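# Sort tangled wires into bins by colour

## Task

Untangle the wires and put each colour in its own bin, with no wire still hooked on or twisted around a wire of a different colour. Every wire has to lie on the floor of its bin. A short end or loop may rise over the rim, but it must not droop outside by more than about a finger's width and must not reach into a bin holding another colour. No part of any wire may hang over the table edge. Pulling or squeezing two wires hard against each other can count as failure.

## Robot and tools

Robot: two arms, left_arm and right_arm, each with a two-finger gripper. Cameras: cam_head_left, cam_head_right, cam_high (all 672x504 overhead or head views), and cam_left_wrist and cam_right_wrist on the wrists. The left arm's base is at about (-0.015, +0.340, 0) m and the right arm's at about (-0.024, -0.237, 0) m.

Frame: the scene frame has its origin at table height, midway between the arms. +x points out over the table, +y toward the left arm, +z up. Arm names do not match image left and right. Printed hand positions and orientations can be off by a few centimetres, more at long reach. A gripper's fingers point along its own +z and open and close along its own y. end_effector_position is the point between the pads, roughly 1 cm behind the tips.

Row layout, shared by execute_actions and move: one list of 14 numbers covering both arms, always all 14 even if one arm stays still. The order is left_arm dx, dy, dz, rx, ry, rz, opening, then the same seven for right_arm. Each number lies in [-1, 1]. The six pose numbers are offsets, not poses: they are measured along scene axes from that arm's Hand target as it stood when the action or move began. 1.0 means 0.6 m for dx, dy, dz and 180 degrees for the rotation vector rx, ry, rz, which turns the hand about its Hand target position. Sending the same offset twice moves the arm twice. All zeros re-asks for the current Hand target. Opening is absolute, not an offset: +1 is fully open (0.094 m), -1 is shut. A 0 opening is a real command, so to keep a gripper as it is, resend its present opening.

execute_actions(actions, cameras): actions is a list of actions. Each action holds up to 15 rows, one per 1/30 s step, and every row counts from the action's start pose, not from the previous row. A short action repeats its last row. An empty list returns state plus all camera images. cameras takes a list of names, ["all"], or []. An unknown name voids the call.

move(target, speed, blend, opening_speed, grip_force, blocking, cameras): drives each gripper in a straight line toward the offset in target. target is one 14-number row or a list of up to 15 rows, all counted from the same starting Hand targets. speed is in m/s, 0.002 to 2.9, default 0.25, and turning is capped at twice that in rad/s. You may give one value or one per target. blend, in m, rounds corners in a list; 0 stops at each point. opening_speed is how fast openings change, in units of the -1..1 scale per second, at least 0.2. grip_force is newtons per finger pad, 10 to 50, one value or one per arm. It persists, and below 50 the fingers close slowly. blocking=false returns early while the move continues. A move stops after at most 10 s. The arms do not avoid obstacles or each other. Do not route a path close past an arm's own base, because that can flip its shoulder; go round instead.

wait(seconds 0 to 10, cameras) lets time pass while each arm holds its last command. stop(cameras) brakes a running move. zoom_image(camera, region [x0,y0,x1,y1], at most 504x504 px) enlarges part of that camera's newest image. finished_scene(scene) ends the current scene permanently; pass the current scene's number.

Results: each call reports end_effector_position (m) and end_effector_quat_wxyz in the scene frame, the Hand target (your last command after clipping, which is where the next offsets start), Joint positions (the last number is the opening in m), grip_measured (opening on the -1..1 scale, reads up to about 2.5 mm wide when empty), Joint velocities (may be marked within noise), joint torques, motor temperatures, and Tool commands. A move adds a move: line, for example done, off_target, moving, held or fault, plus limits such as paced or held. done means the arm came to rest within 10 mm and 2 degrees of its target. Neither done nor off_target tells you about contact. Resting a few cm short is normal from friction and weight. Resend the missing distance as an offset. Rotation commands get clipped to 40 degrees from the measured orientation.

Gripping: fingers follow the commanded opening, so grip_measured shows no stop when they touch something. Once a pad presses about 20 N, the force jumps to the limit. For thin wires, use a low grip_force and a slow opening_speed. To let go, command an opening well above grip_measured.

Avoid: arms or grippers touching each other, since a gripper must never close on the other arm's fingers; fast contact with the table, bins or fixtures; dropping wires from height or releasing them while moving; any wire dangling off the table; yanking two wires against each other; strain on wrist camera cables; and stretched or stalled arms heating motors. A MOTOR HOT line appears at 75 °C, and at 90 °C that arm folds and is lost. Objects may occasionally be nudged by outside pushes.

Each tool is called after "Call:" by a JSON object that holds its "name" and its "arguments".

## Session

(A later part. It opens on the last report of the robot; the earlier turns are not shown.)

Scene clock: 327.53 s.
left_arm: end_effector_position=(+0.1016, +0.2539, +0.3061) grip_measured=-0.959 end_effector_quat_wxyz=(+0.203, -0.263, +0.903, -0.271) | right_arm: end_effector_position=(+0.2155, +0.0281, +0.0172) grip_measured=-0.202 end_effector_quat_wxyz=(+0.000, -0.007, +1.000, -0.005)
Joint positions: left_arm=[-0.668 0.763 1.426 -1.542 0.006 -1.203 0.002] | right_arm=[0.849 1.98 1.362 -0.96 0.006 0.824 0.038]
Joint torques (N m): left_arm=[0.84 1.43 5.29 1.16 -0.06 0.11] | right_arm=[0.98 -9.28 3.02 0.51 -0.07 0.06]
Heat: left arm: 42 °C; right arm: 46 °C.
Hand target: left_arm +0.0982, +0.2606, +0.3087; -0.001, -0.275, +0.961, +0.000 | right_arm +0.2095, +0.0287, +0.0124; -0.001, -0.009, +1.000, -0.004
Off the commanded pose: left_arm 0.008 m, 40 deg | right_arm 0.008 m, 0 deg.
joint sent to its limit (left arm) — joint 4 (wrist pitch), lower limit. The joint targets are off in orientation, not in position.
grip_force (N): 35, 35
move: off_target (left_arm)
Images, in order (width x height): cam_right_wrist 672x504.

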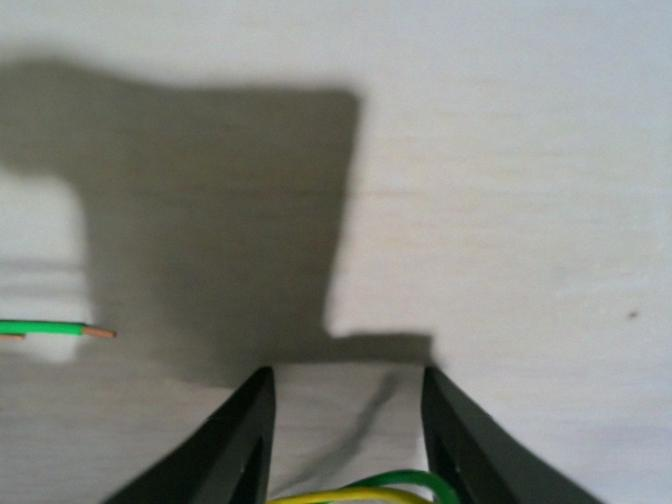

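Call:
{"name": "move", "arguments": {"target": [[0,0,0,0,0,0,-1, 0,-0.012,0.03,0,0,0,-0.1],[0,0,0,0,0,0,-1, -0.03,-0.012,0.03,0,0,0,-0.1],[0,0,0,0,0,0,-1, -0.03,-0.012,-0.005,0,0,0,-0.1]], "speed": 0.08, "cameras": ["cam_right_wrist"]}}

Scene clock: 339.37 s.
left_arm: end_effector_position=(+0.1016, +0.2539, +0.3061) grip_measured=-0.959 end_effector_quat_wxyz=(+0.203, -0.263, +0.903, -0.271) | right_arm: end_effector_position=(+0.1911, +0.0205, +0.0169) grip_measured=-0.102 end_effector_quat_wxyz=(-0.007, -0.011, +1.000, -0.009)
Joint positions: left_arm=[-0.668 0.763 1.426 -1.542 0.006 -1.203 0.002] | right_arm=[0.885 1.918 1.272 -0.947 0.001 0.851 0.042]
Joint torques (N m): left_arm=[0.59 1.4 5.42 1.15 -0.07 0.1] | right_arm=[0.2 -8.08 2.88 0.75 0 0.08]
Heat: left arm: 42 °C; right arm: 44 °C.
Hand target: left_arm +0.0982, +0.2606, +0.3087; -0.001, -0.275, +0.961, +0.000 | right_arm +0.1916, +0.0215, +0.0094; -0.001, -0.009, +1.000, -0.004
Off the commanded pose: left_arm 0.008 m, 40 deg | right_arm 0.008 m, 1 deg.
joint sent to its limit (left arm) — joint 4 (wrist pitch), lower limit. The joint targets are off in orientation, not in position.
grip_force (N): 35, 35
move: off_target (left_arm)
Images, in order (width x height): cam_right_wrist 672x504.

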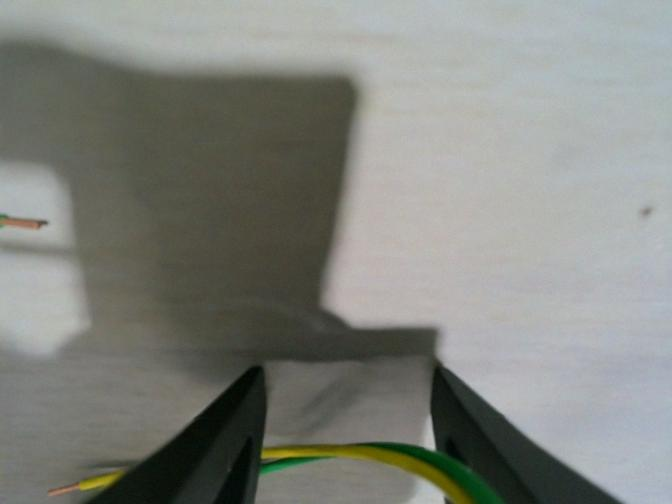

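Call:
{"name": "move", "arguments": {"target": [[0,0,0,0,0,0,-1, 0,0,0.1,0,0,0,-0.1],[0.1,-0.1,0.12,0,-0.2,0,-1, -0.03,-0.25,0.2,0,0,0,-0.1]], "speed": 0.1, "cameras": ["all"]}}

Call:
{"name": "zoom_image", "arguments": {"camera": "cam_head_left", "region": [200, 250, 430, 430]}}

Scene clock: 358.00 s.
left_arm: end_effector_position=(+0.1588, +0.1955, +0.3769) grip_measured=-0.959 end_effector_quat_wxyz=(+0.320, -0.216, +0.893, -0.232) | right_arm: end_effector_position=(+0.1783, -0.1235, +0.1282) grip_measured=-0.102 end_effector_quat_wxyz=(-0.001, -0.008, +1.000, -0.001)
Joint positions: left_arm=[-1.106 1.13 1.791 -1.544 -0.476 -1.374 0.002] | right_arm=[0.521 1.421 1.177 -1.329 0.001 0.493 0.042]
Joint torques (N m): left_arm=[-0.68 -0.61 5.41 1.13 -0.39 -0.04] | right_arm=[-0.38 -5.94 4.55 0.11 0.01 -0.07]
Motor temperatures (°C): left_arm=[33 37 42 36 32 33 36] | right_arm=[31 43 40 37 34 32 33]
Heat: left arm: 42 °C; right arm: 43 °C.
Hand target: left_arm +0.1583, +0.2006, +0.3807; +0.296, -0.262, +0.915, -0.085 | right_arm +0.1735, -0.1285, +0.1294; -0.001, -0.009, +1.000, -0.004
Off the commanded pose: left_arm 0.006 m, 18 deg | right_arm 0.007 m, 0 deg.
joint sent to its limit (left arm) — joint 4 (wrist pitch), lower limit. The joint targets are off in orientation, not in position.
grip_force (N): 35, 35
move: off_target (left_arm)

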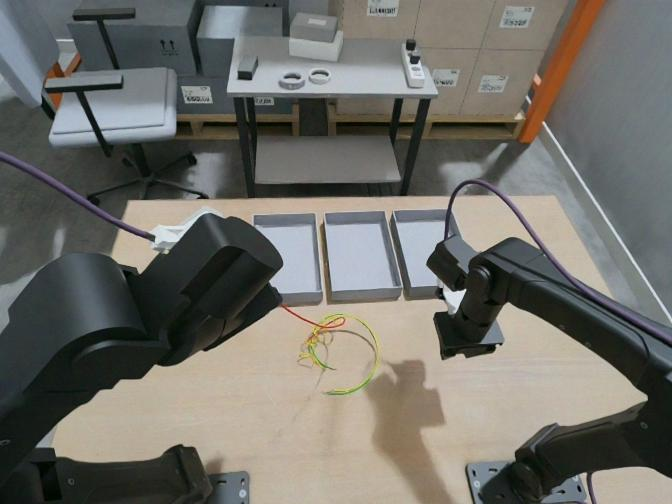

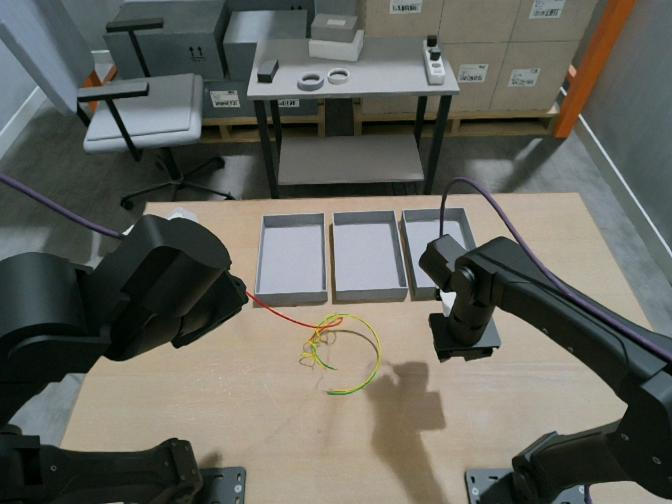

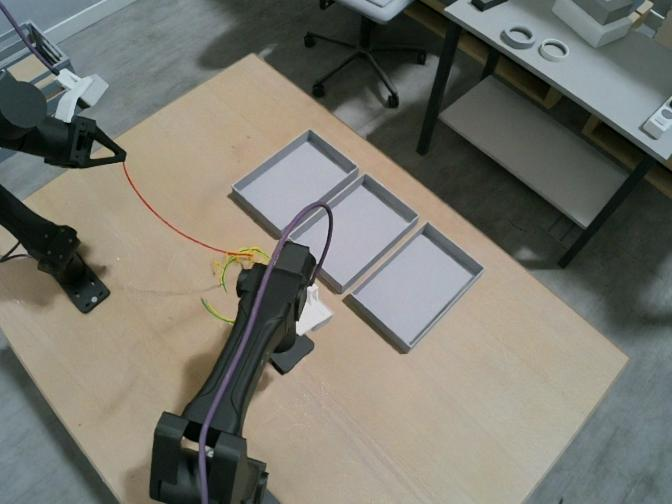

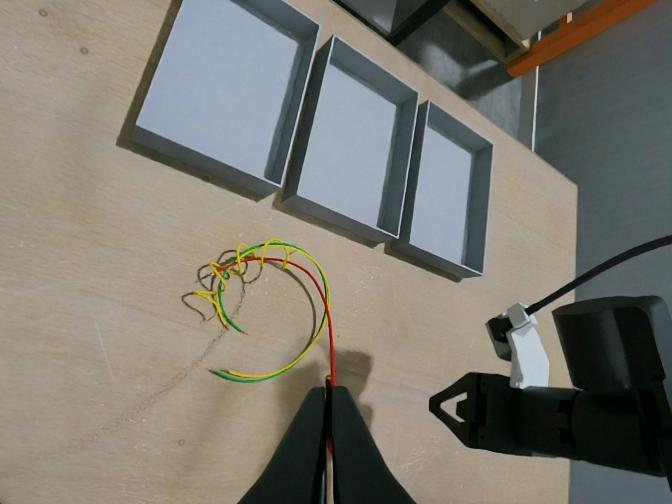

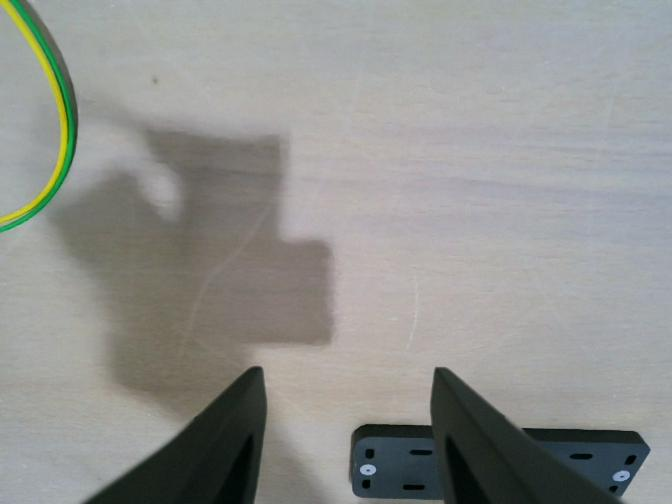

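Scaled by 2.191 from the camera's 672x504 image, which has a finer 960x720 frame.

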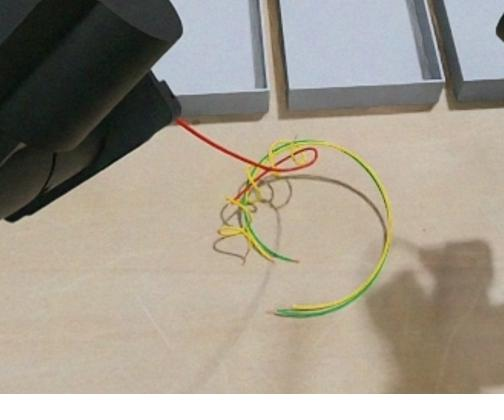

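Call:
{"name": "move", "arguments": {"target": [[0.1,-0.0,0.05,0,-0.2,0,-1, 0.0,-0.1,0.0,0,0,0,-0.1],[0.2,0.0,0.2,0,-0.4,0,-1, -0.0,-0.1,0.0,0,0,0,-0.1]], "speed": 0.1, "blend": 0.02, "cameras": ["cam_head_left","cam_high","cam_left_wrist"]}}

Call:
{"name": "zoom_image", "arguments": {"camera": "cam_high", "region": [150, 130, 400, 350]}}

Scene clock: 384.67 s.
left_arm: end_effector_position=(+0.2765, +0.2006, +0.5027) grip_measured=-0.959 end_effector_quat_wxyz=(+0.774, -0.163, +0.569, -0.224) | right_arm: end_effector_position=(+0.1790, -0.1845, +0.1284) grip_measured=-0.102 end_effector_quat_wxyz=(-0.001, -0.009, +1.000, -0.001)
Joint positions: left_arm=[-0.899 1.009 1.075 0.383 -0.809 -0.224 0.002] | right_arm=[0.263 1.335 1.109 -1.348 0.001 0.233 0.042]
Joint torques (N m): left_arm=[0.64 -1.5 4.85 1.59 0.25 0.05] | right_arm=[-0.55 -5.27 4.55 0.13 0.02 -0.06]
Heat: left arm: 42 °C; right arm: 42 °C.
Hand target: left_arm +0.2783, +0.2006, +0.5007; +0.777, -0.162, +0.566, -0.223 | right_arm +0.1735, -0.1886, +0.1294; -0.001, -0.009, +1.000, -0.004
Off the commanded pose: left_arm 0.003 m, 0 deg | right_arm 0.007 m, 0 deg.
grip_force (N): 35, 35
move: done
Images, in order (width x height): cam_head_left 672x504, cam_high 672x504, cam_left_wrist 672x504.

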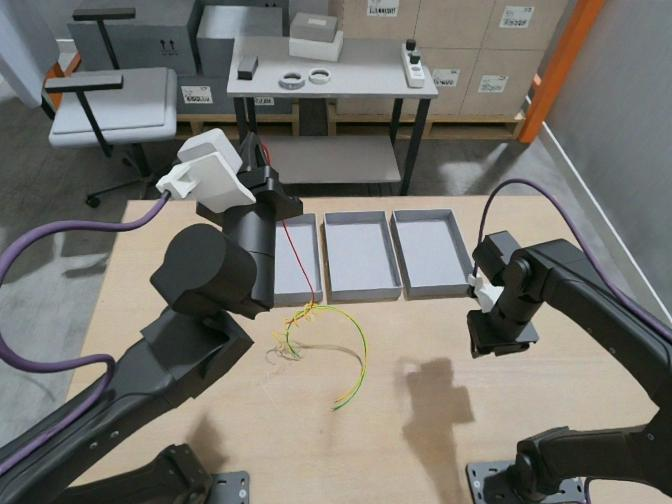

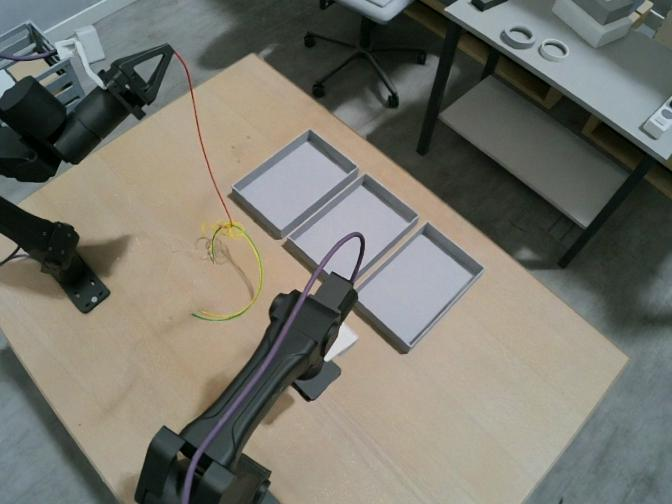

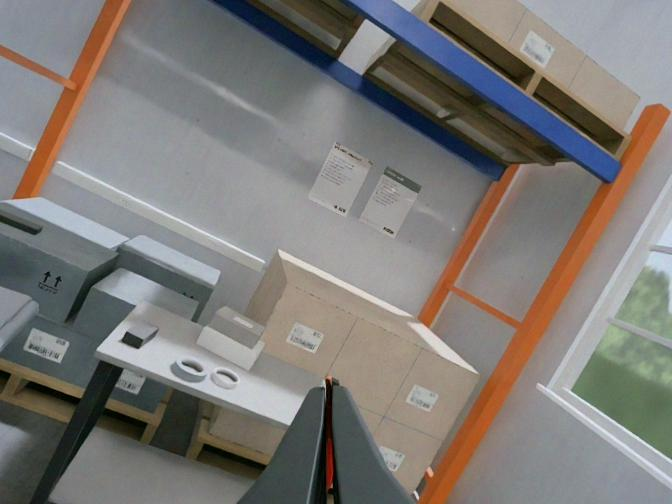

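Scaled by 2.016 from the camera's 672x504 image, which has a finer 960x720 frame.

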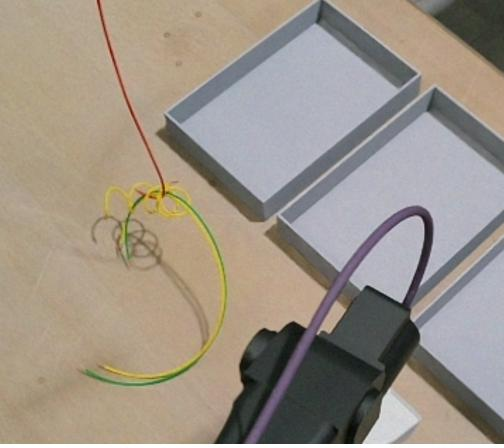

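Call:
{"name": "move", "arguments": {"target": [[0.0,-0.05,0.12,0,0,0,-1, 0.0,0,0.0,0,0,0,-0.1]], "speed": 0.1, "cameras": ["cam_head_left","cam_high"]}}

Call:
{"name": "zoom_image", "arguments": {"camera": "cam_high", "region": [150, 100, 400, 320]}}

Call:
{"name": "zoom_image", "arguments": {"camera": "cam_head_left", "region": [220, 200, 400, 420]}}

Scene clock: 397.00 s.
left_arm: end_effector_position=(+0.2794, +0.1714, +0.5689) grip_measured=-0.959 end_effector_quat_wxyz=(+0.777, -0.162, +0.566, -0.223) | right_arm: end_effector_position=(+0.1790, -0.1845, +0.1284) grip_measured=-0.102 end_effector_quat_wxyz=(-0.001, -0.009, +1.000, -0.001)
Joint positions: left_arm=[-0.979 1.193 1.428 0.27 -0.88 -0.155 0.002] | right_arm=[0.263 1.335 1.109 -1.348 0.001 0.233 0.042]
Joint torques (N m): left_arm=[-0.61 -2.39 7.13 1.09 0.21 -0.02] | right_arm=[-0.54 -5.27 4.55 0.13 0.02 -0.07]
Heat: left arm: 44 °C; right arm: 41 °C.
Hand target: left_arm +0.2783, +0.1706, +0.5727; +0.777, -0.161, +0.566, -0.223 | right_arm +0.1735, -0.1886, +0.1294; -0.001, -0.009, +1.000, -0.004
Off the commanded pose: left_arm 0.004 m, 0 deg | right_arm 0.007 m, 0 deg.
grip_force (N): 35, 35
move: done
Images, in order (width x height): cam_head_left 672x504, cam_high 672x504.

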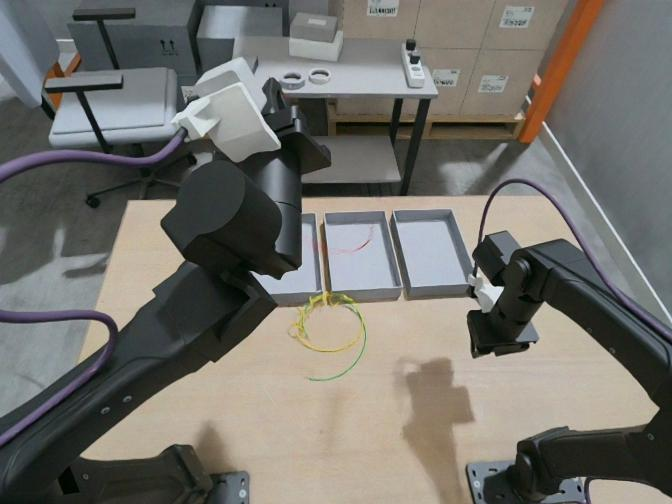

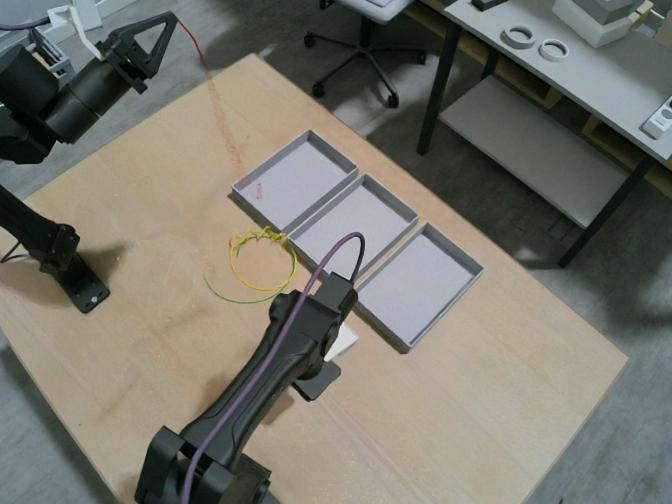

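Scaled by 2.016 from the camera's 672x504 image, which has a finer 960x720 frame.

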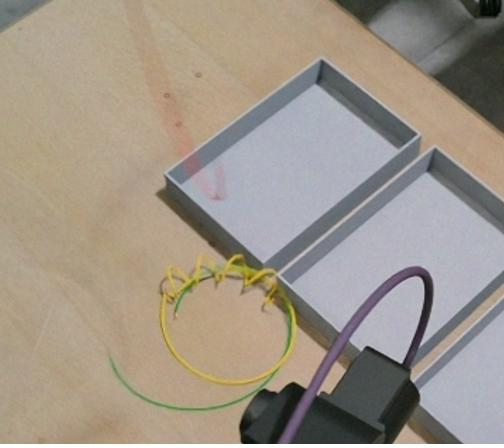

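Scaled by 2.291 from the camera's 672x504 image, which has a finer 960x720 frame.

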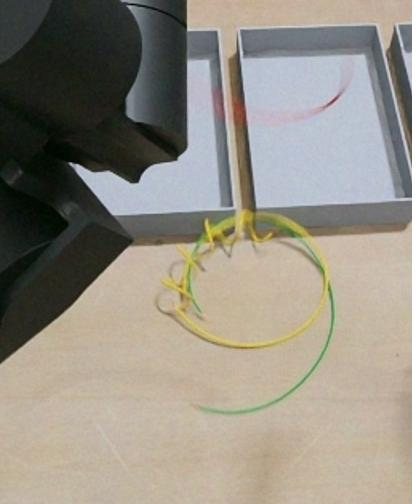

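Call:
{"name": "move", "arguments": {"target": [[0.15,0.0,-0.1,0.05,0.19,-0.04,-1, 0.0,0,0.0,0,0,0,-0.1],[0.3,0.06,-0.42,0.167,0.582,-0.12,-1, 0.0,0,0.0,0,0,0,-0.1]], "speed": 0.2, "blend": 0.04, "cameras": ["cam_head_left","cam_head_right","cam_high","cam_left_wrist"]}}

Call:
{"name": "zoom_image", "arguments": {"camera": "cam_high", "region": [180, 50, 430, 300]}}

Scene clock: 416.87 s.
left_arm: end_effector_position=(+0.4578, +0.2043, +0.3320) grip_measured=-0.959 end_effector_quat_wxyz=(+0.319, -0.005, +0.943, -0.094) | right_arm: end_effector_position=(+0.1790, -0.1845, +0.1284) grip_measured=-0.102 end_effector_quat_wxyz=(-0.001, -0.009, +1.000, -0.001)
Joint positions: left_arm=[-0.316 2.203 2.851 -1.541 0.001 -0.292 0.002] | right_arm=[0.263 1.335 1.109 -1.348 0.001 0.233 0.042]
Joint torques (N m): left_arm=[0.23 -9.11 4.31 1.09 0.06 0.06] | right_arm=[-0.54 -5.27 4.56 0.13 0.02 -0.07]
Heat: left arm: 46 °C; right arm: 40 °C.
Hand target: left_arm +0.4583, +0.2066, +0.3207; -0.001, -0.001, +1.000, +0.001 | right_arm +0.1735, -0.1886, +0.1294; -0.001, -0.009, +1.000, -0.004
Off the commanded pose: left_arm 0.012 m, 39 deg | right_arm 0.007 m, 0 deg.
elbow stopped short (left arm): the move would have taken joint 3 (elbow) straighter than the controller allows.
joint sent to its limit (left arm) — joint 4 (wrist pitch), lower limit. The joint targets are off in orientation, not in position.
grip_force (N): 35, 35
move: off_target (left_arm)
Images, in order (width x height): cam_head_left 672x504, cam_head_right 672x504, cam_high 672x504, cam_left_wrist 672x504.

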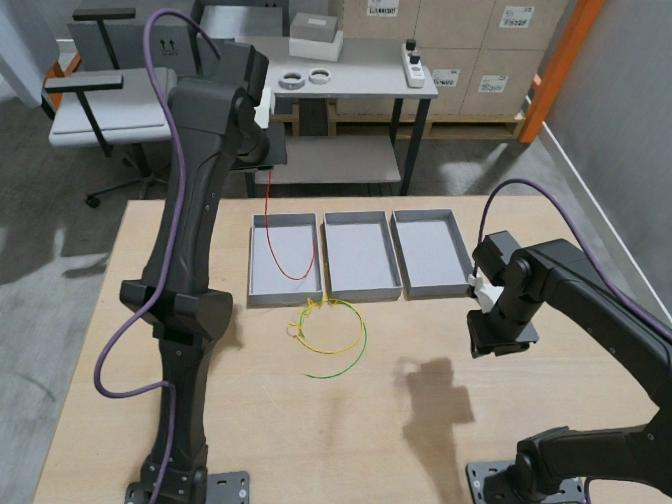

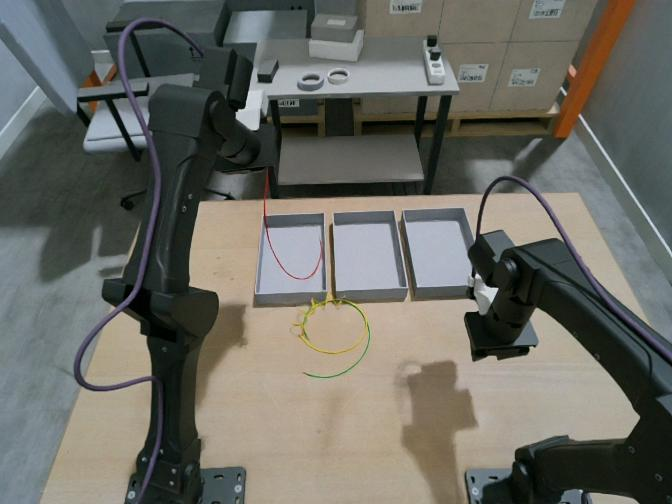

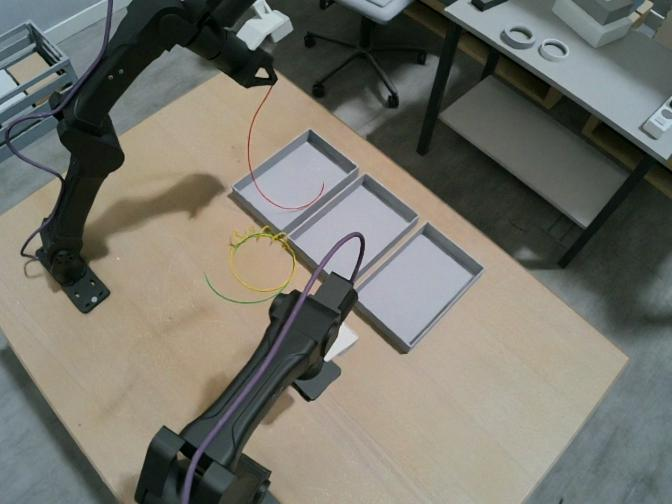

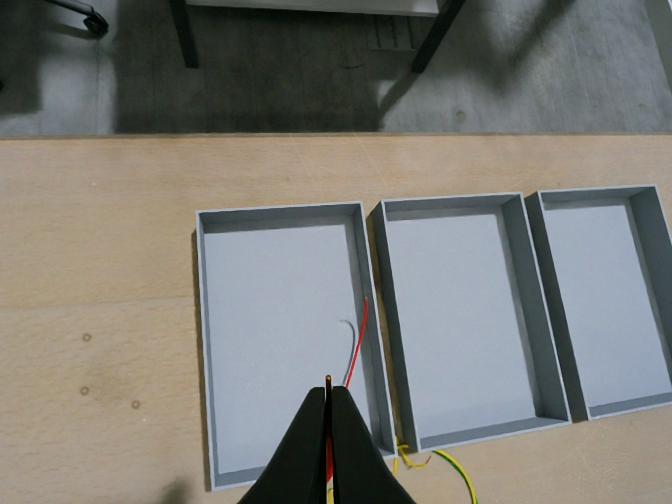

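Scaled by 2.016 from the camera's 672x504 image, which has a finer 960x720 frame.

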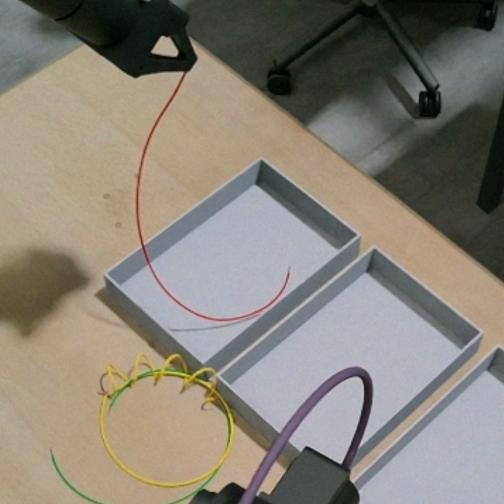

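Call:
{"name": "move", "arguments": {"target": [[0.0,0.06,-0.25,0,0,0,-1, 0.0,0,0.0,0,0,0,-0.1]], "speed": 0.12, "cameras": ["cam_head_left","cam_high","cam_left_wrist"]}}

Call:
{"name": "zoom_image", "arguments": {"camera": "cam_high", "region": [180, 50, 430, 300]}}

Scene clock: 428.57 s.
left_arm: end_effector_position=(+0.4614, +0.2373, +0.1845) grip_measured=-0.959 end_effector_quat_wxyz=(+0.124, -0.002, +0.992, -0.031) | right_arm: end_effector_position=(+0.1790, -0.1845, +0.1284) grip_measured=-0.102 end_effector_quat_wxyz=(-0.001, -0.009, +1.000, -0.001)
Joint positions: left_arm=[-0.246 2.317 2.548 -1.544 0.008 -0.217 0.002] | right_arm=[0.263 1.335 1.109 -1.348 0.001 0.233 0.042]
Joint torques (N m): left_arm=[0.55 -10.56 4.55 0.46 -0.06 0.1] | right_arm=[-0.54 -5.26 4.56 0.13 0.03 -0.06]
Heat: left arm: 44 °C; right arm: 40 °C.
Hand target: left_arm +0.4583, +0.2425, +0.1707; +0.000, -0.001, +1.000, +0.001 | right_arm +0.1735, -0.1886, +0.1294; -0.001, -0.009, +1.000, -0.004
Off the commanded pose: left_arm 0.015 m, 15 deg | right_arm 0.007 m, 0 deg.
joint sent to its limit (left arm) — joint 4 (wrist pitch), lower limit. The joint targets are off in orientation, not in position.
grip_force (N): 35, 35
move: off_target (left_arm)
Images, in order (width x height): cam_head_left 672x504, cam_high 672x504, cam_left_wrist 672x504.

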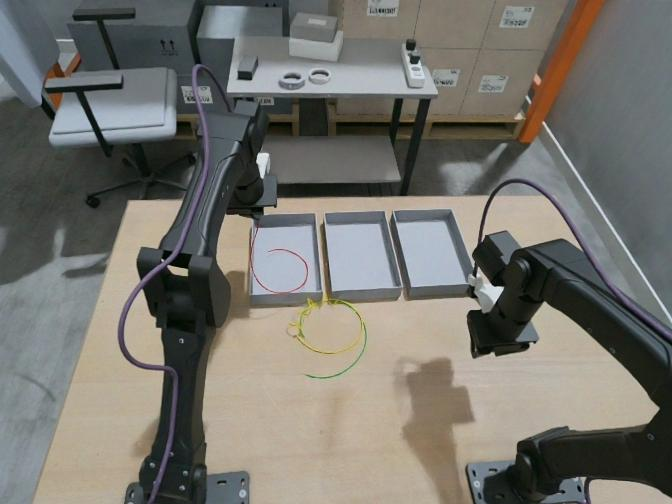

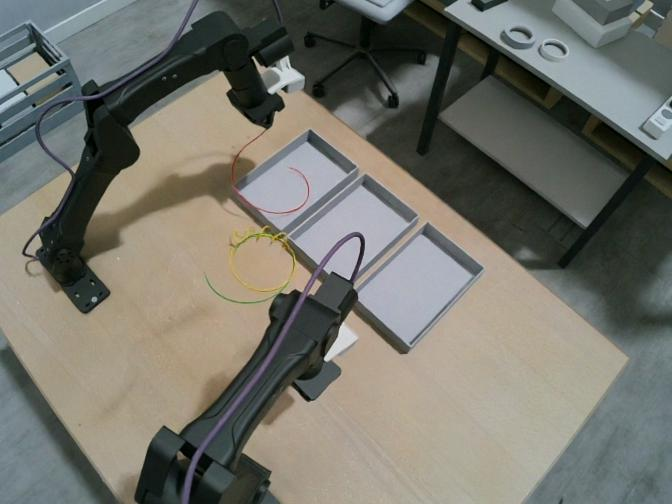

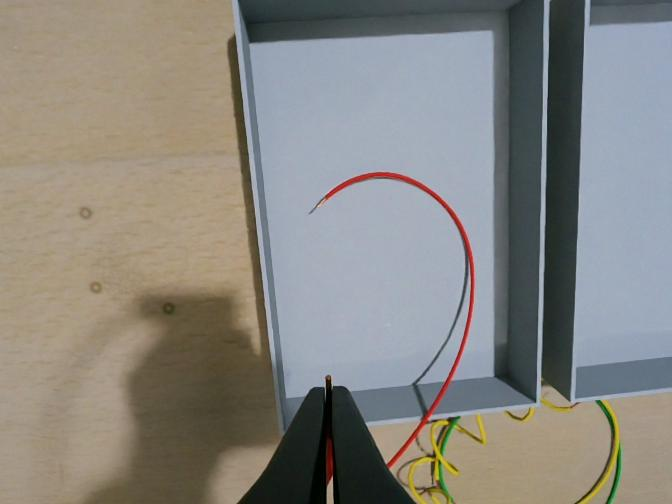

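Scaled by 2.016 from the camera's 672x504 image, which has a finer 960x720 frame.

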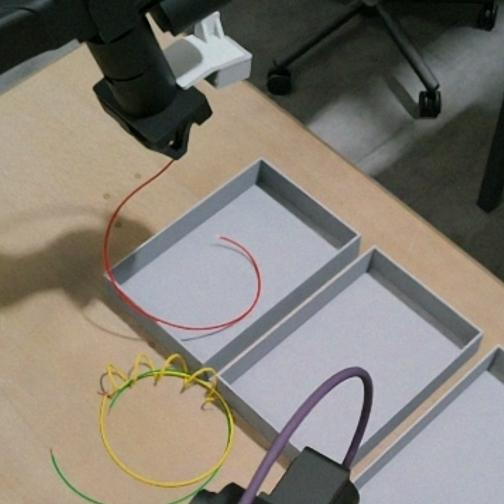

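Call:
{"name": "move", "arguments": {"target": [[0.1,-0.05,0.03,0,0,0,-1, 0.0,0,0.0,0,0,0,-0.1],[0.1,-0.05,-0.13,0,0,0,-1, 0.0,0,0.0,0,0,0,-0.1]], "speed": 0.12, "cameras": ["cam_head_left","cam_high","cam_left_wrist"]}}

Call:
{"name": "zoom_image", "arguments": {"camera": "cam_high", "region": [180, 50, 430, 300]}}

Scene clock: 443.33 s.
left_arm: end_effector_position=(+0.5174, +0.2149, +0.1014) grip_measured=-0.959 end_effector_quat_wxyz=(+0.123, +0.000, +0.992, -0.031) | right_arm: end_effector_position=(+0.1790, -0.1845, +0.1284) grip_measured=-0.102 end_effector_quat_wxyz=(-0.001, -0.009, +1.000, -0.001)
Joint positions: left_arm=[-0.266 2.664 2.849 -1.502 0.003 -0.231 0.002] | right_arm=[0.263 1.335 1.109 -1.348 0.001 0.233 0.042]
Joint torques (N m): left_arm=[-0.51 -12 6.78 0.6 -0.04 -0.07] | right_arm=[-0.53 -5.26 4.55 0.13 0.02 -0.07]
Motor temperatures (°C): left_arm=[33 42 43 36 32 33 36] | right_arm=[31 39 39 36 34 32 33]
Heat: left arm: 43 °C; right arm: 39 °C.
Hand target: left_arm +0.5183, +0.2125, +0.0927; +0.000, -0.001, +1.000, +0.001 | right_arm +0.1735, -0.1886, +0.1294; -0.001, -0.009, +1.000, -0.004
Off the commanded pose: left_arm 0.009 m, 15 deg | right_arm 0.007 m, 0 deg.
elbow stopped short (left arm): the move would have taken joint 3 (elbow) straighter than the controller allows.
grip_force (N): 35, 35
move: off_target (left_arm)
Images, in order (width x height): cam_head_left 672x504, cam_high 672x504, cam_left_wrist 672x504.

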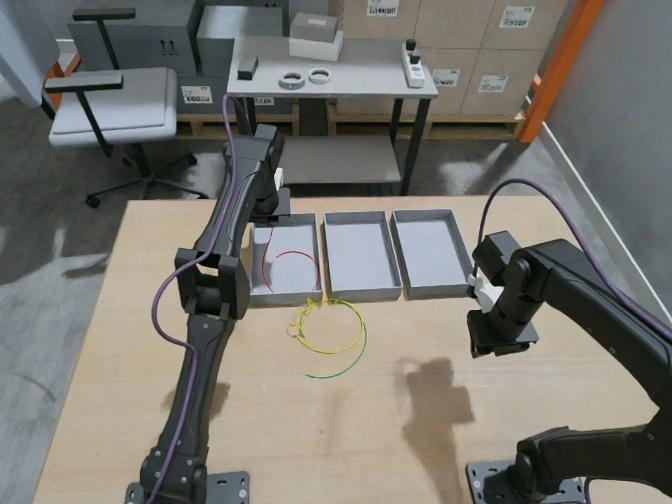

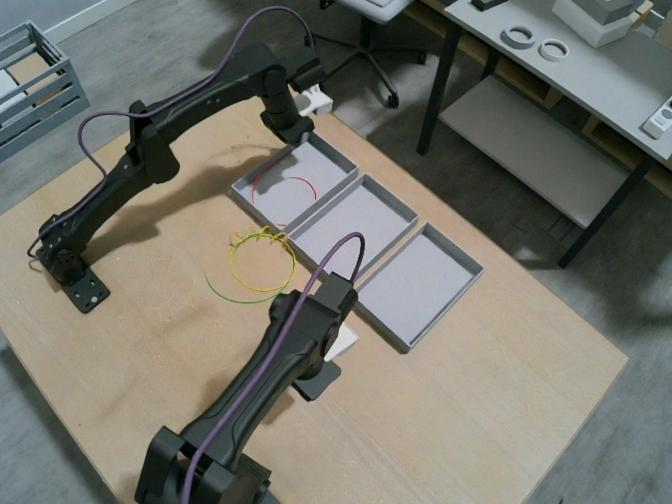

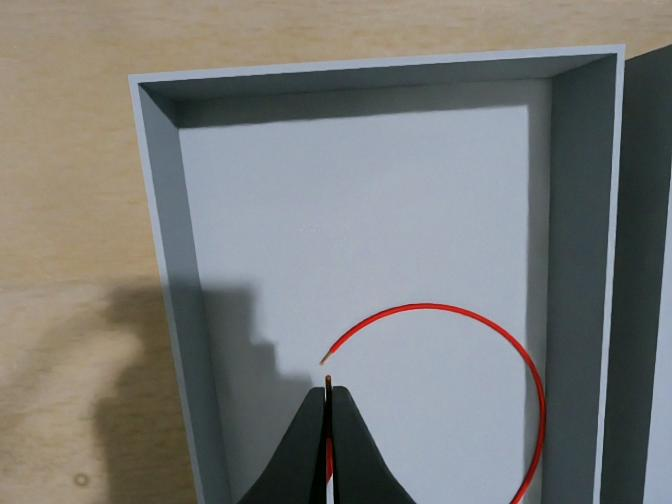

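Scaled by 2.016 from the camera's 672x504 image, which has a finer 960x720 frame.

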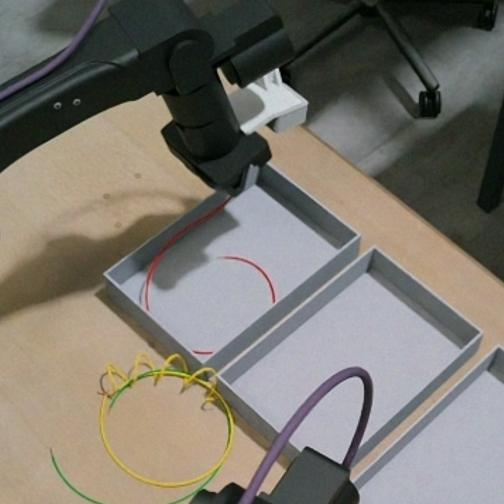

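Call:
{"name": "move", "arguments": {"target": [[-0.005,0,-0.09,0,0,0,-1, 0.0,0,0.0,0,0,0,-0.1]], "speed": 0.1}}

Call:
{"name": "move", "arguments": {"target": [0,0,0,0,0,0,-0.6, 0,0,0,0,0,0,-0.1], "opening_speed": 0.3}}

Call:
{"name": "move", "arguments": {"target": [[0,0,0.12,0,0,0,-0.6, 0.0,0,0.0,0,0,0,-0.1],[-0.4,-0.1,0.25,0,0,0,-0.6, 0.0,0,0.0,0,0,0,-0.1]], "speed": 0.2, "cameras": ["all"]}}

Call:
{"name": "zoom_image", "arguments": {"camera": "cam_left_wrist", "region": [150, 100, 600, 450]}}

Call:
{"name": "zoom_image", "arguments": {"camera": "cam_high", "region": [180, 100, 380, 330]}}

Scene clock: 462.17 s.
left_arm: end_effector_position=(+0.5130, +0.2159, +0.0479) grip_measured=-0.959 end_effector_quat_wxyz=(+0.074, +0.000, +0.997, -0.019) | right_arm: end_effector_position=(+0.1790, -0.1845, +0.1284) grip_measured=-0.102 end_effector_quat_wxyz=(-0.001, -0.009, +1.000, -0.001)
Joint positions: left_arm=[-0.266 2.766 2.849 -1.502 0.003 -0.233 0.002] | right_arm=[0.263 1.335 1.109 -1.348 0.001 0.233 0.042]
Joint torques (N m): left_arm=[-0.49 -12.7 6.71 0.51 -0.01 -0.06] | right_arm=[-0.55 -5.27 4.55 0.13 0.03 -0.07]
Heat: left arm: 44 °C; right arm: 39 °C.
Hand target: left_arm +0.5152, +0.2126, +0.0386; -0.001, -0.001, +1.000, +0.001 | right_arm +0.1735, -0.1886, +0.1294; -0.001, -0.009, +1.000, -0.004
Off the commanded pose: left_arm 0.010 m, 9 deg | right_arm 0.007 m, 0 deg.
elbow stopped short (left arm): the move would have taken joint 3 (elbow) straighter than the controller allows.
grip_force (N): 35, 35
move: off_target (left_arm)

Scene clock: 463.70 s.
left_arm: end_effector_position=(+0.5130, +0.2159, +0.0479) grip_measured=-0.603 end_effector_quat_wxyz=(+0.074, -0.001, +0.997, -0.019) | right_arm: end_effector_position=(+0.1790, -0.1845, +0.1284) grip_measured=-0.102 end_effector_quat_wxyz=(-0.001, -0.009, +1.000, -0.001)
Joint positions: left_arm=[-0.266 2.766 2.849 -1.502 0.003 -0.233 0.019] | right_arm=[0.263 1.335 1.109 -1.348 0.001 0.233 0.042]
Joint torques (N m): left_arm=[-0.64 -12.74 6.69 0.48 -0.04 -0.08] | right_arm=[-0.54 -5.27 4.56 0.13 0.02 -0.07]
Heat: left arm: 44 °C; right arm: 39 °C.
Hand target: left_arm +0.5152, +0.2126, +0.0386; -0.001, -0.001, +1.000, +0.001 | right_arm +0.1735, -0.1886, +0.1294; -0.001, -0.009, +1.000, -0.004
Off the commanded pose: left_arm 0.010 m, 9 deg | right_arm 0.007 m, 0 deg.
elbow stopped short (left arm): the move would have taken joint 3 (elbow) straighter than the controller allows.
grip_force (N): 35, 35
move: off_target (left_arm)

Scene clock: 466.63 s.
left_arm: end_effector_position=(+0.2807, +0.1485, +0.1867) grip_measured=-0.603 end_effector_quat_wxyz=(+0.020, +0.004, +1.000, -0.012) | right_arm: end_effector_position=(+0.1790, -0.1845, +0.1284) grip_measured=-0.102 end_effector_quat_wxyz=(-0.001, -0.009, +1.000, -0.001)
Joint positions: left_arm=[-0.612 1.869 1.894 -1.549 -0.001 -0.57 0.019] | right_arm=[0.263 1.335 1.109 -1.348 0.001 0.233 0.042]
Joint torques (N m): left_arm=[0.2 -10.15 4.68 0.13 0.02 -0.06] | right_arm=[-0.54 -5.27 4.56 0.12 0.03 -0.06]
Heat: left arm: 46 °C; right arm: 39 °C.
Hand target: left_arm +0.2752, +0.1526, +0.1887; -0.001, -0.001, +1.000, +0.001 | right_arm +0.1735, -0.1886, +0.1294; -0.001, -0.009, +1.000, -0.004
Off the commanded pose: left_arm 0.007 m, 3 deg | right_arm 0.007 m, 0 deg.
elbow stopped short (left arm): the move would have taken joint 3 (elbow) straighter than the controller allows.
joint sent to its limit (left arm) — joint 4 (wrist pitch), lower limit. The joint targets still meet the commanded pose.
grip_force (N): 35, 35
move: off_target (left_arm)

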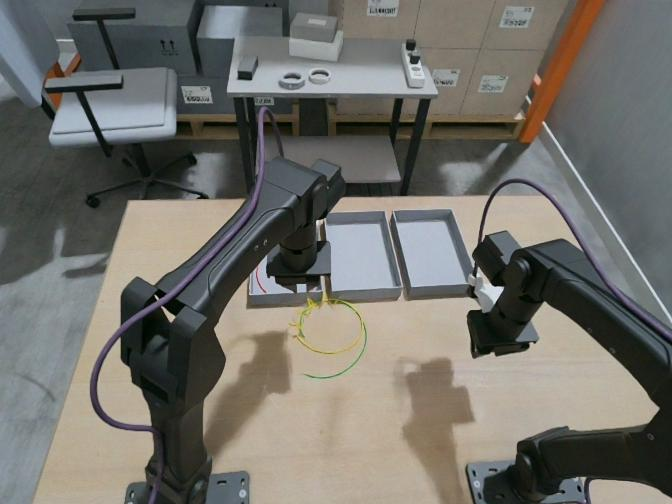

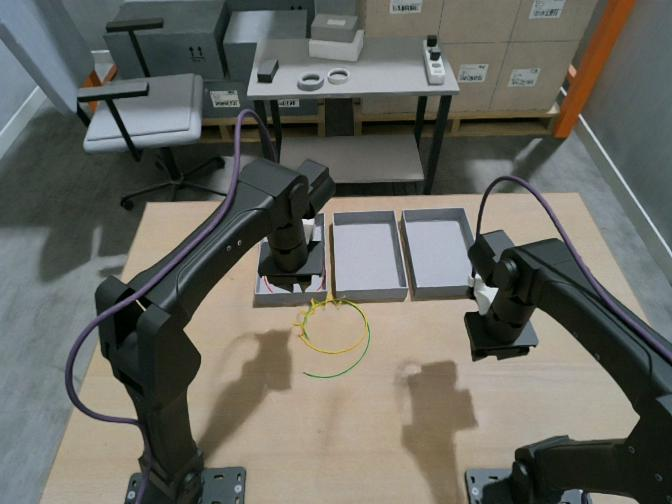

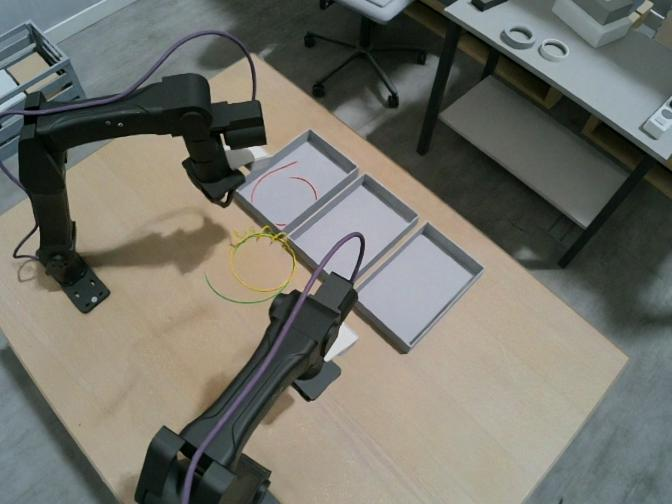

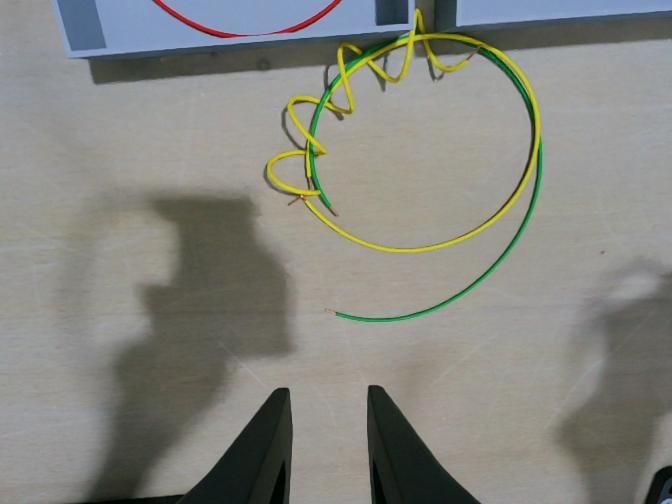

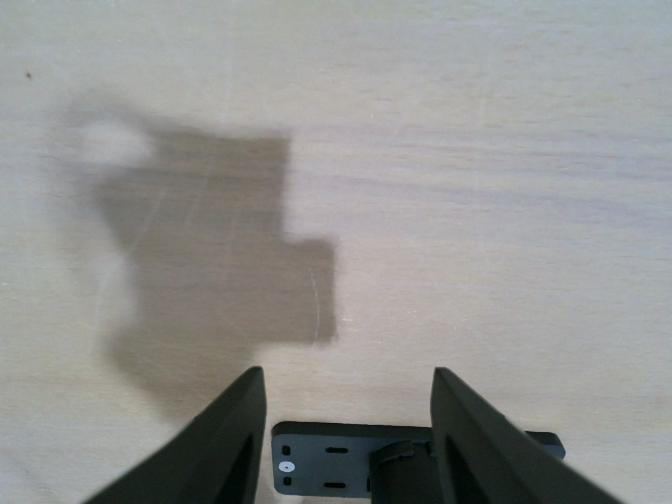

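Scaled by 1.120 from the camera's 672x504 image, which has a finer 960x720 frame.

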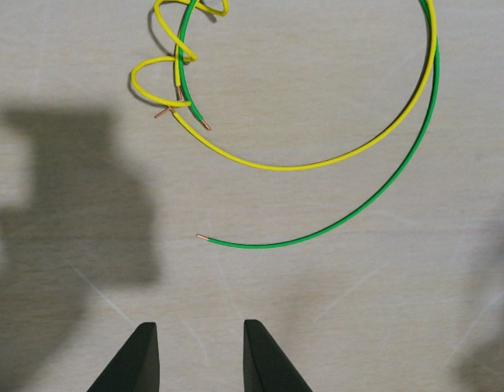

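Scaled by 2.191 from the camera's 672x504 image, which has a finer 960x720 frame.

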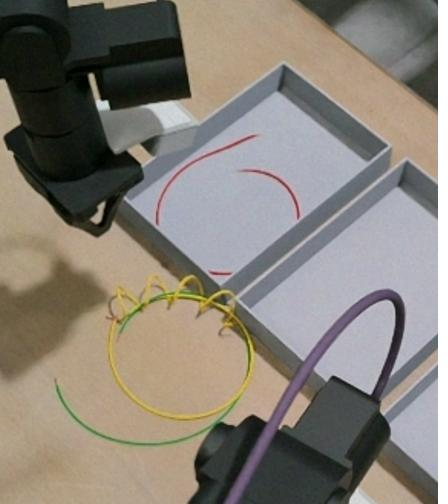

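Call:
{"name": "move", "arguments": {"target": [[-0.133,-0.03,-0.22,0,0,-0.5,-0.5, 0.0,0,0.0,0,0,0,-0.1]], "speed": 0.2, "cameras": ["cam_left_wrist"]}}

Scene clock: 482.57 s.
left_arm: end_effector_position=(+0.1957, +0.1366, +0.0531) grip_measured=-0.503 end_effector_quat_wxyz=(-0.013, +0.700, +0.714, +0.001) | right_arm: end_effector_position=(+0.1790, -0.1845, +0.1284) grip_measured=-0.102 end_effector_quat_wxyz=(-0.001, -0.009, +1.000, -0.001)
Joint positions: left_arm=[-0.807 1.72 1.173 -1.05 -0.002 0.78 0.023] | right_arm=[0.263 1.335 1.109 -1.348 0.001 0.233 0.042]
Joint torques (N m): left_arm=[-0.53 -9.16 4.44 0.29 -0.01 0.12] | right_arm=[-0.55 -5.24 4.55 0.13 0.03 -0.07]
Motor temperatures (°C): left_arm=[33 47 44 35 32 33 36] | right_arm=[31 39 39 36 34 32 33]
Heat: left arm: 47 °C; right arm: 39 °C.
Hand target: left_arm +0.1955, +0.1346, +0.0566; +0.000, +0.707, +0.708, +0.001 | right_arm +0.1735, -0.1886, +0.1294; -0.001, -0.009, +1.000, -0.004
Off the commanded pose: left_arm 0.004 m, 2 deg | right_arm 0.007 m, 0 deg.
grip_force (N): 35, 35
move: done
Images, in order (width x height): cam_left_wrist 672x504.

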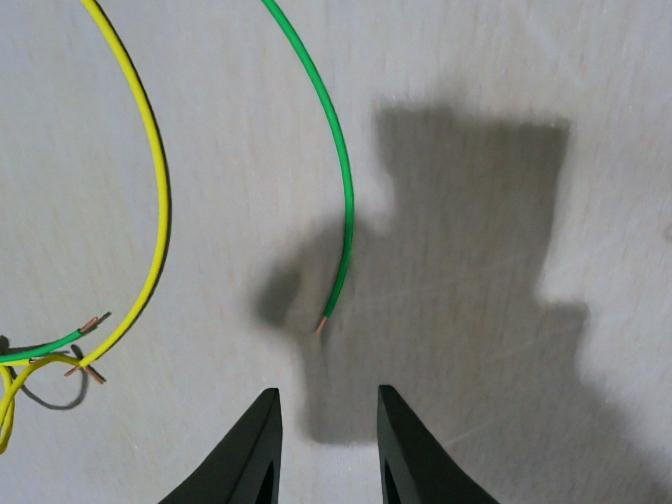

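Call:
{"name": "move", "arguments": {"target": [[-0.006,-0.015,-0.06,0,0,0,-0.5, 0.0,0,0.0,0,0,0,-0.1],[-0.006,-0.015,-0.099,0,0,0,-0.5, 0.0,0,0.0,0,0,0,-0.1]], "speed": 0.06, "cameras": ["cam_left_wrist"]}}

Scene clock: 494.63 s.
left_arm: end_effector_position=(+0.1930, +0.1275, +0.0059) grip_measured=-0.503 end_effector_quat_wxyz=(+0.001, +0.706, +0.708, +0.002) | right_arm: end_effector_position=(+0.1790, -0.1845, +0.1284) grip_measured=-0.102 end_effector_quat_wxyz=(-0.001, -0.009, +1.000, -0.001)
Joint positions: left_arm=[-0.836 1.782 1.045 -0.831 -0.004 0.766 0.023] | right_arm=[0.263 1.335 1.109 -1.348 0.001 0.233 0.042]
Joint torques (N m): left_arm=[-0.68 -6.05 3.84 0.54 0 -0.06] | right_arm=[-0.55 -5.27 4.55 0.13 0.03 -0.06]
Heat: left arm: 47 °C; right arm: 39 °C.
Hand target: left_arm +0.1918, +0.1256, -0.0028; +0.000, +0.707, +0.708, +0.001 | right_arm +0.1735, -0.1886, +0.1294; -0.001, -0.009, +1.000, -0.004
Off the commanded pose: left_arm 0.009 m, 0 deg | right_arm 0.007 m, 0 deg.
grip_force (N): 35, 35
move: done
Images, in order (width x height): cam_left_wrist 672x504.

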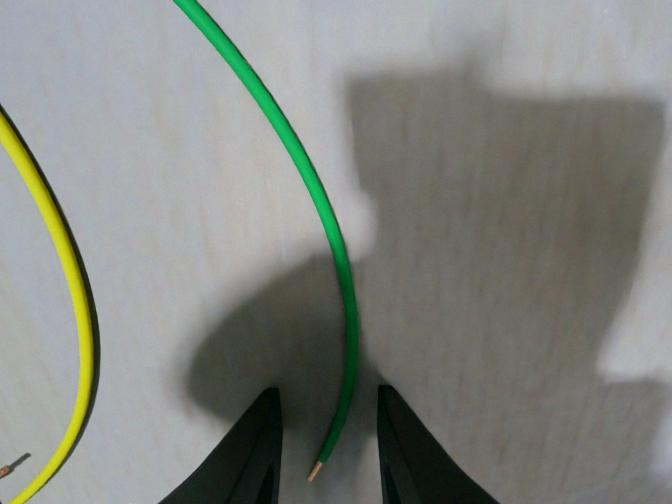

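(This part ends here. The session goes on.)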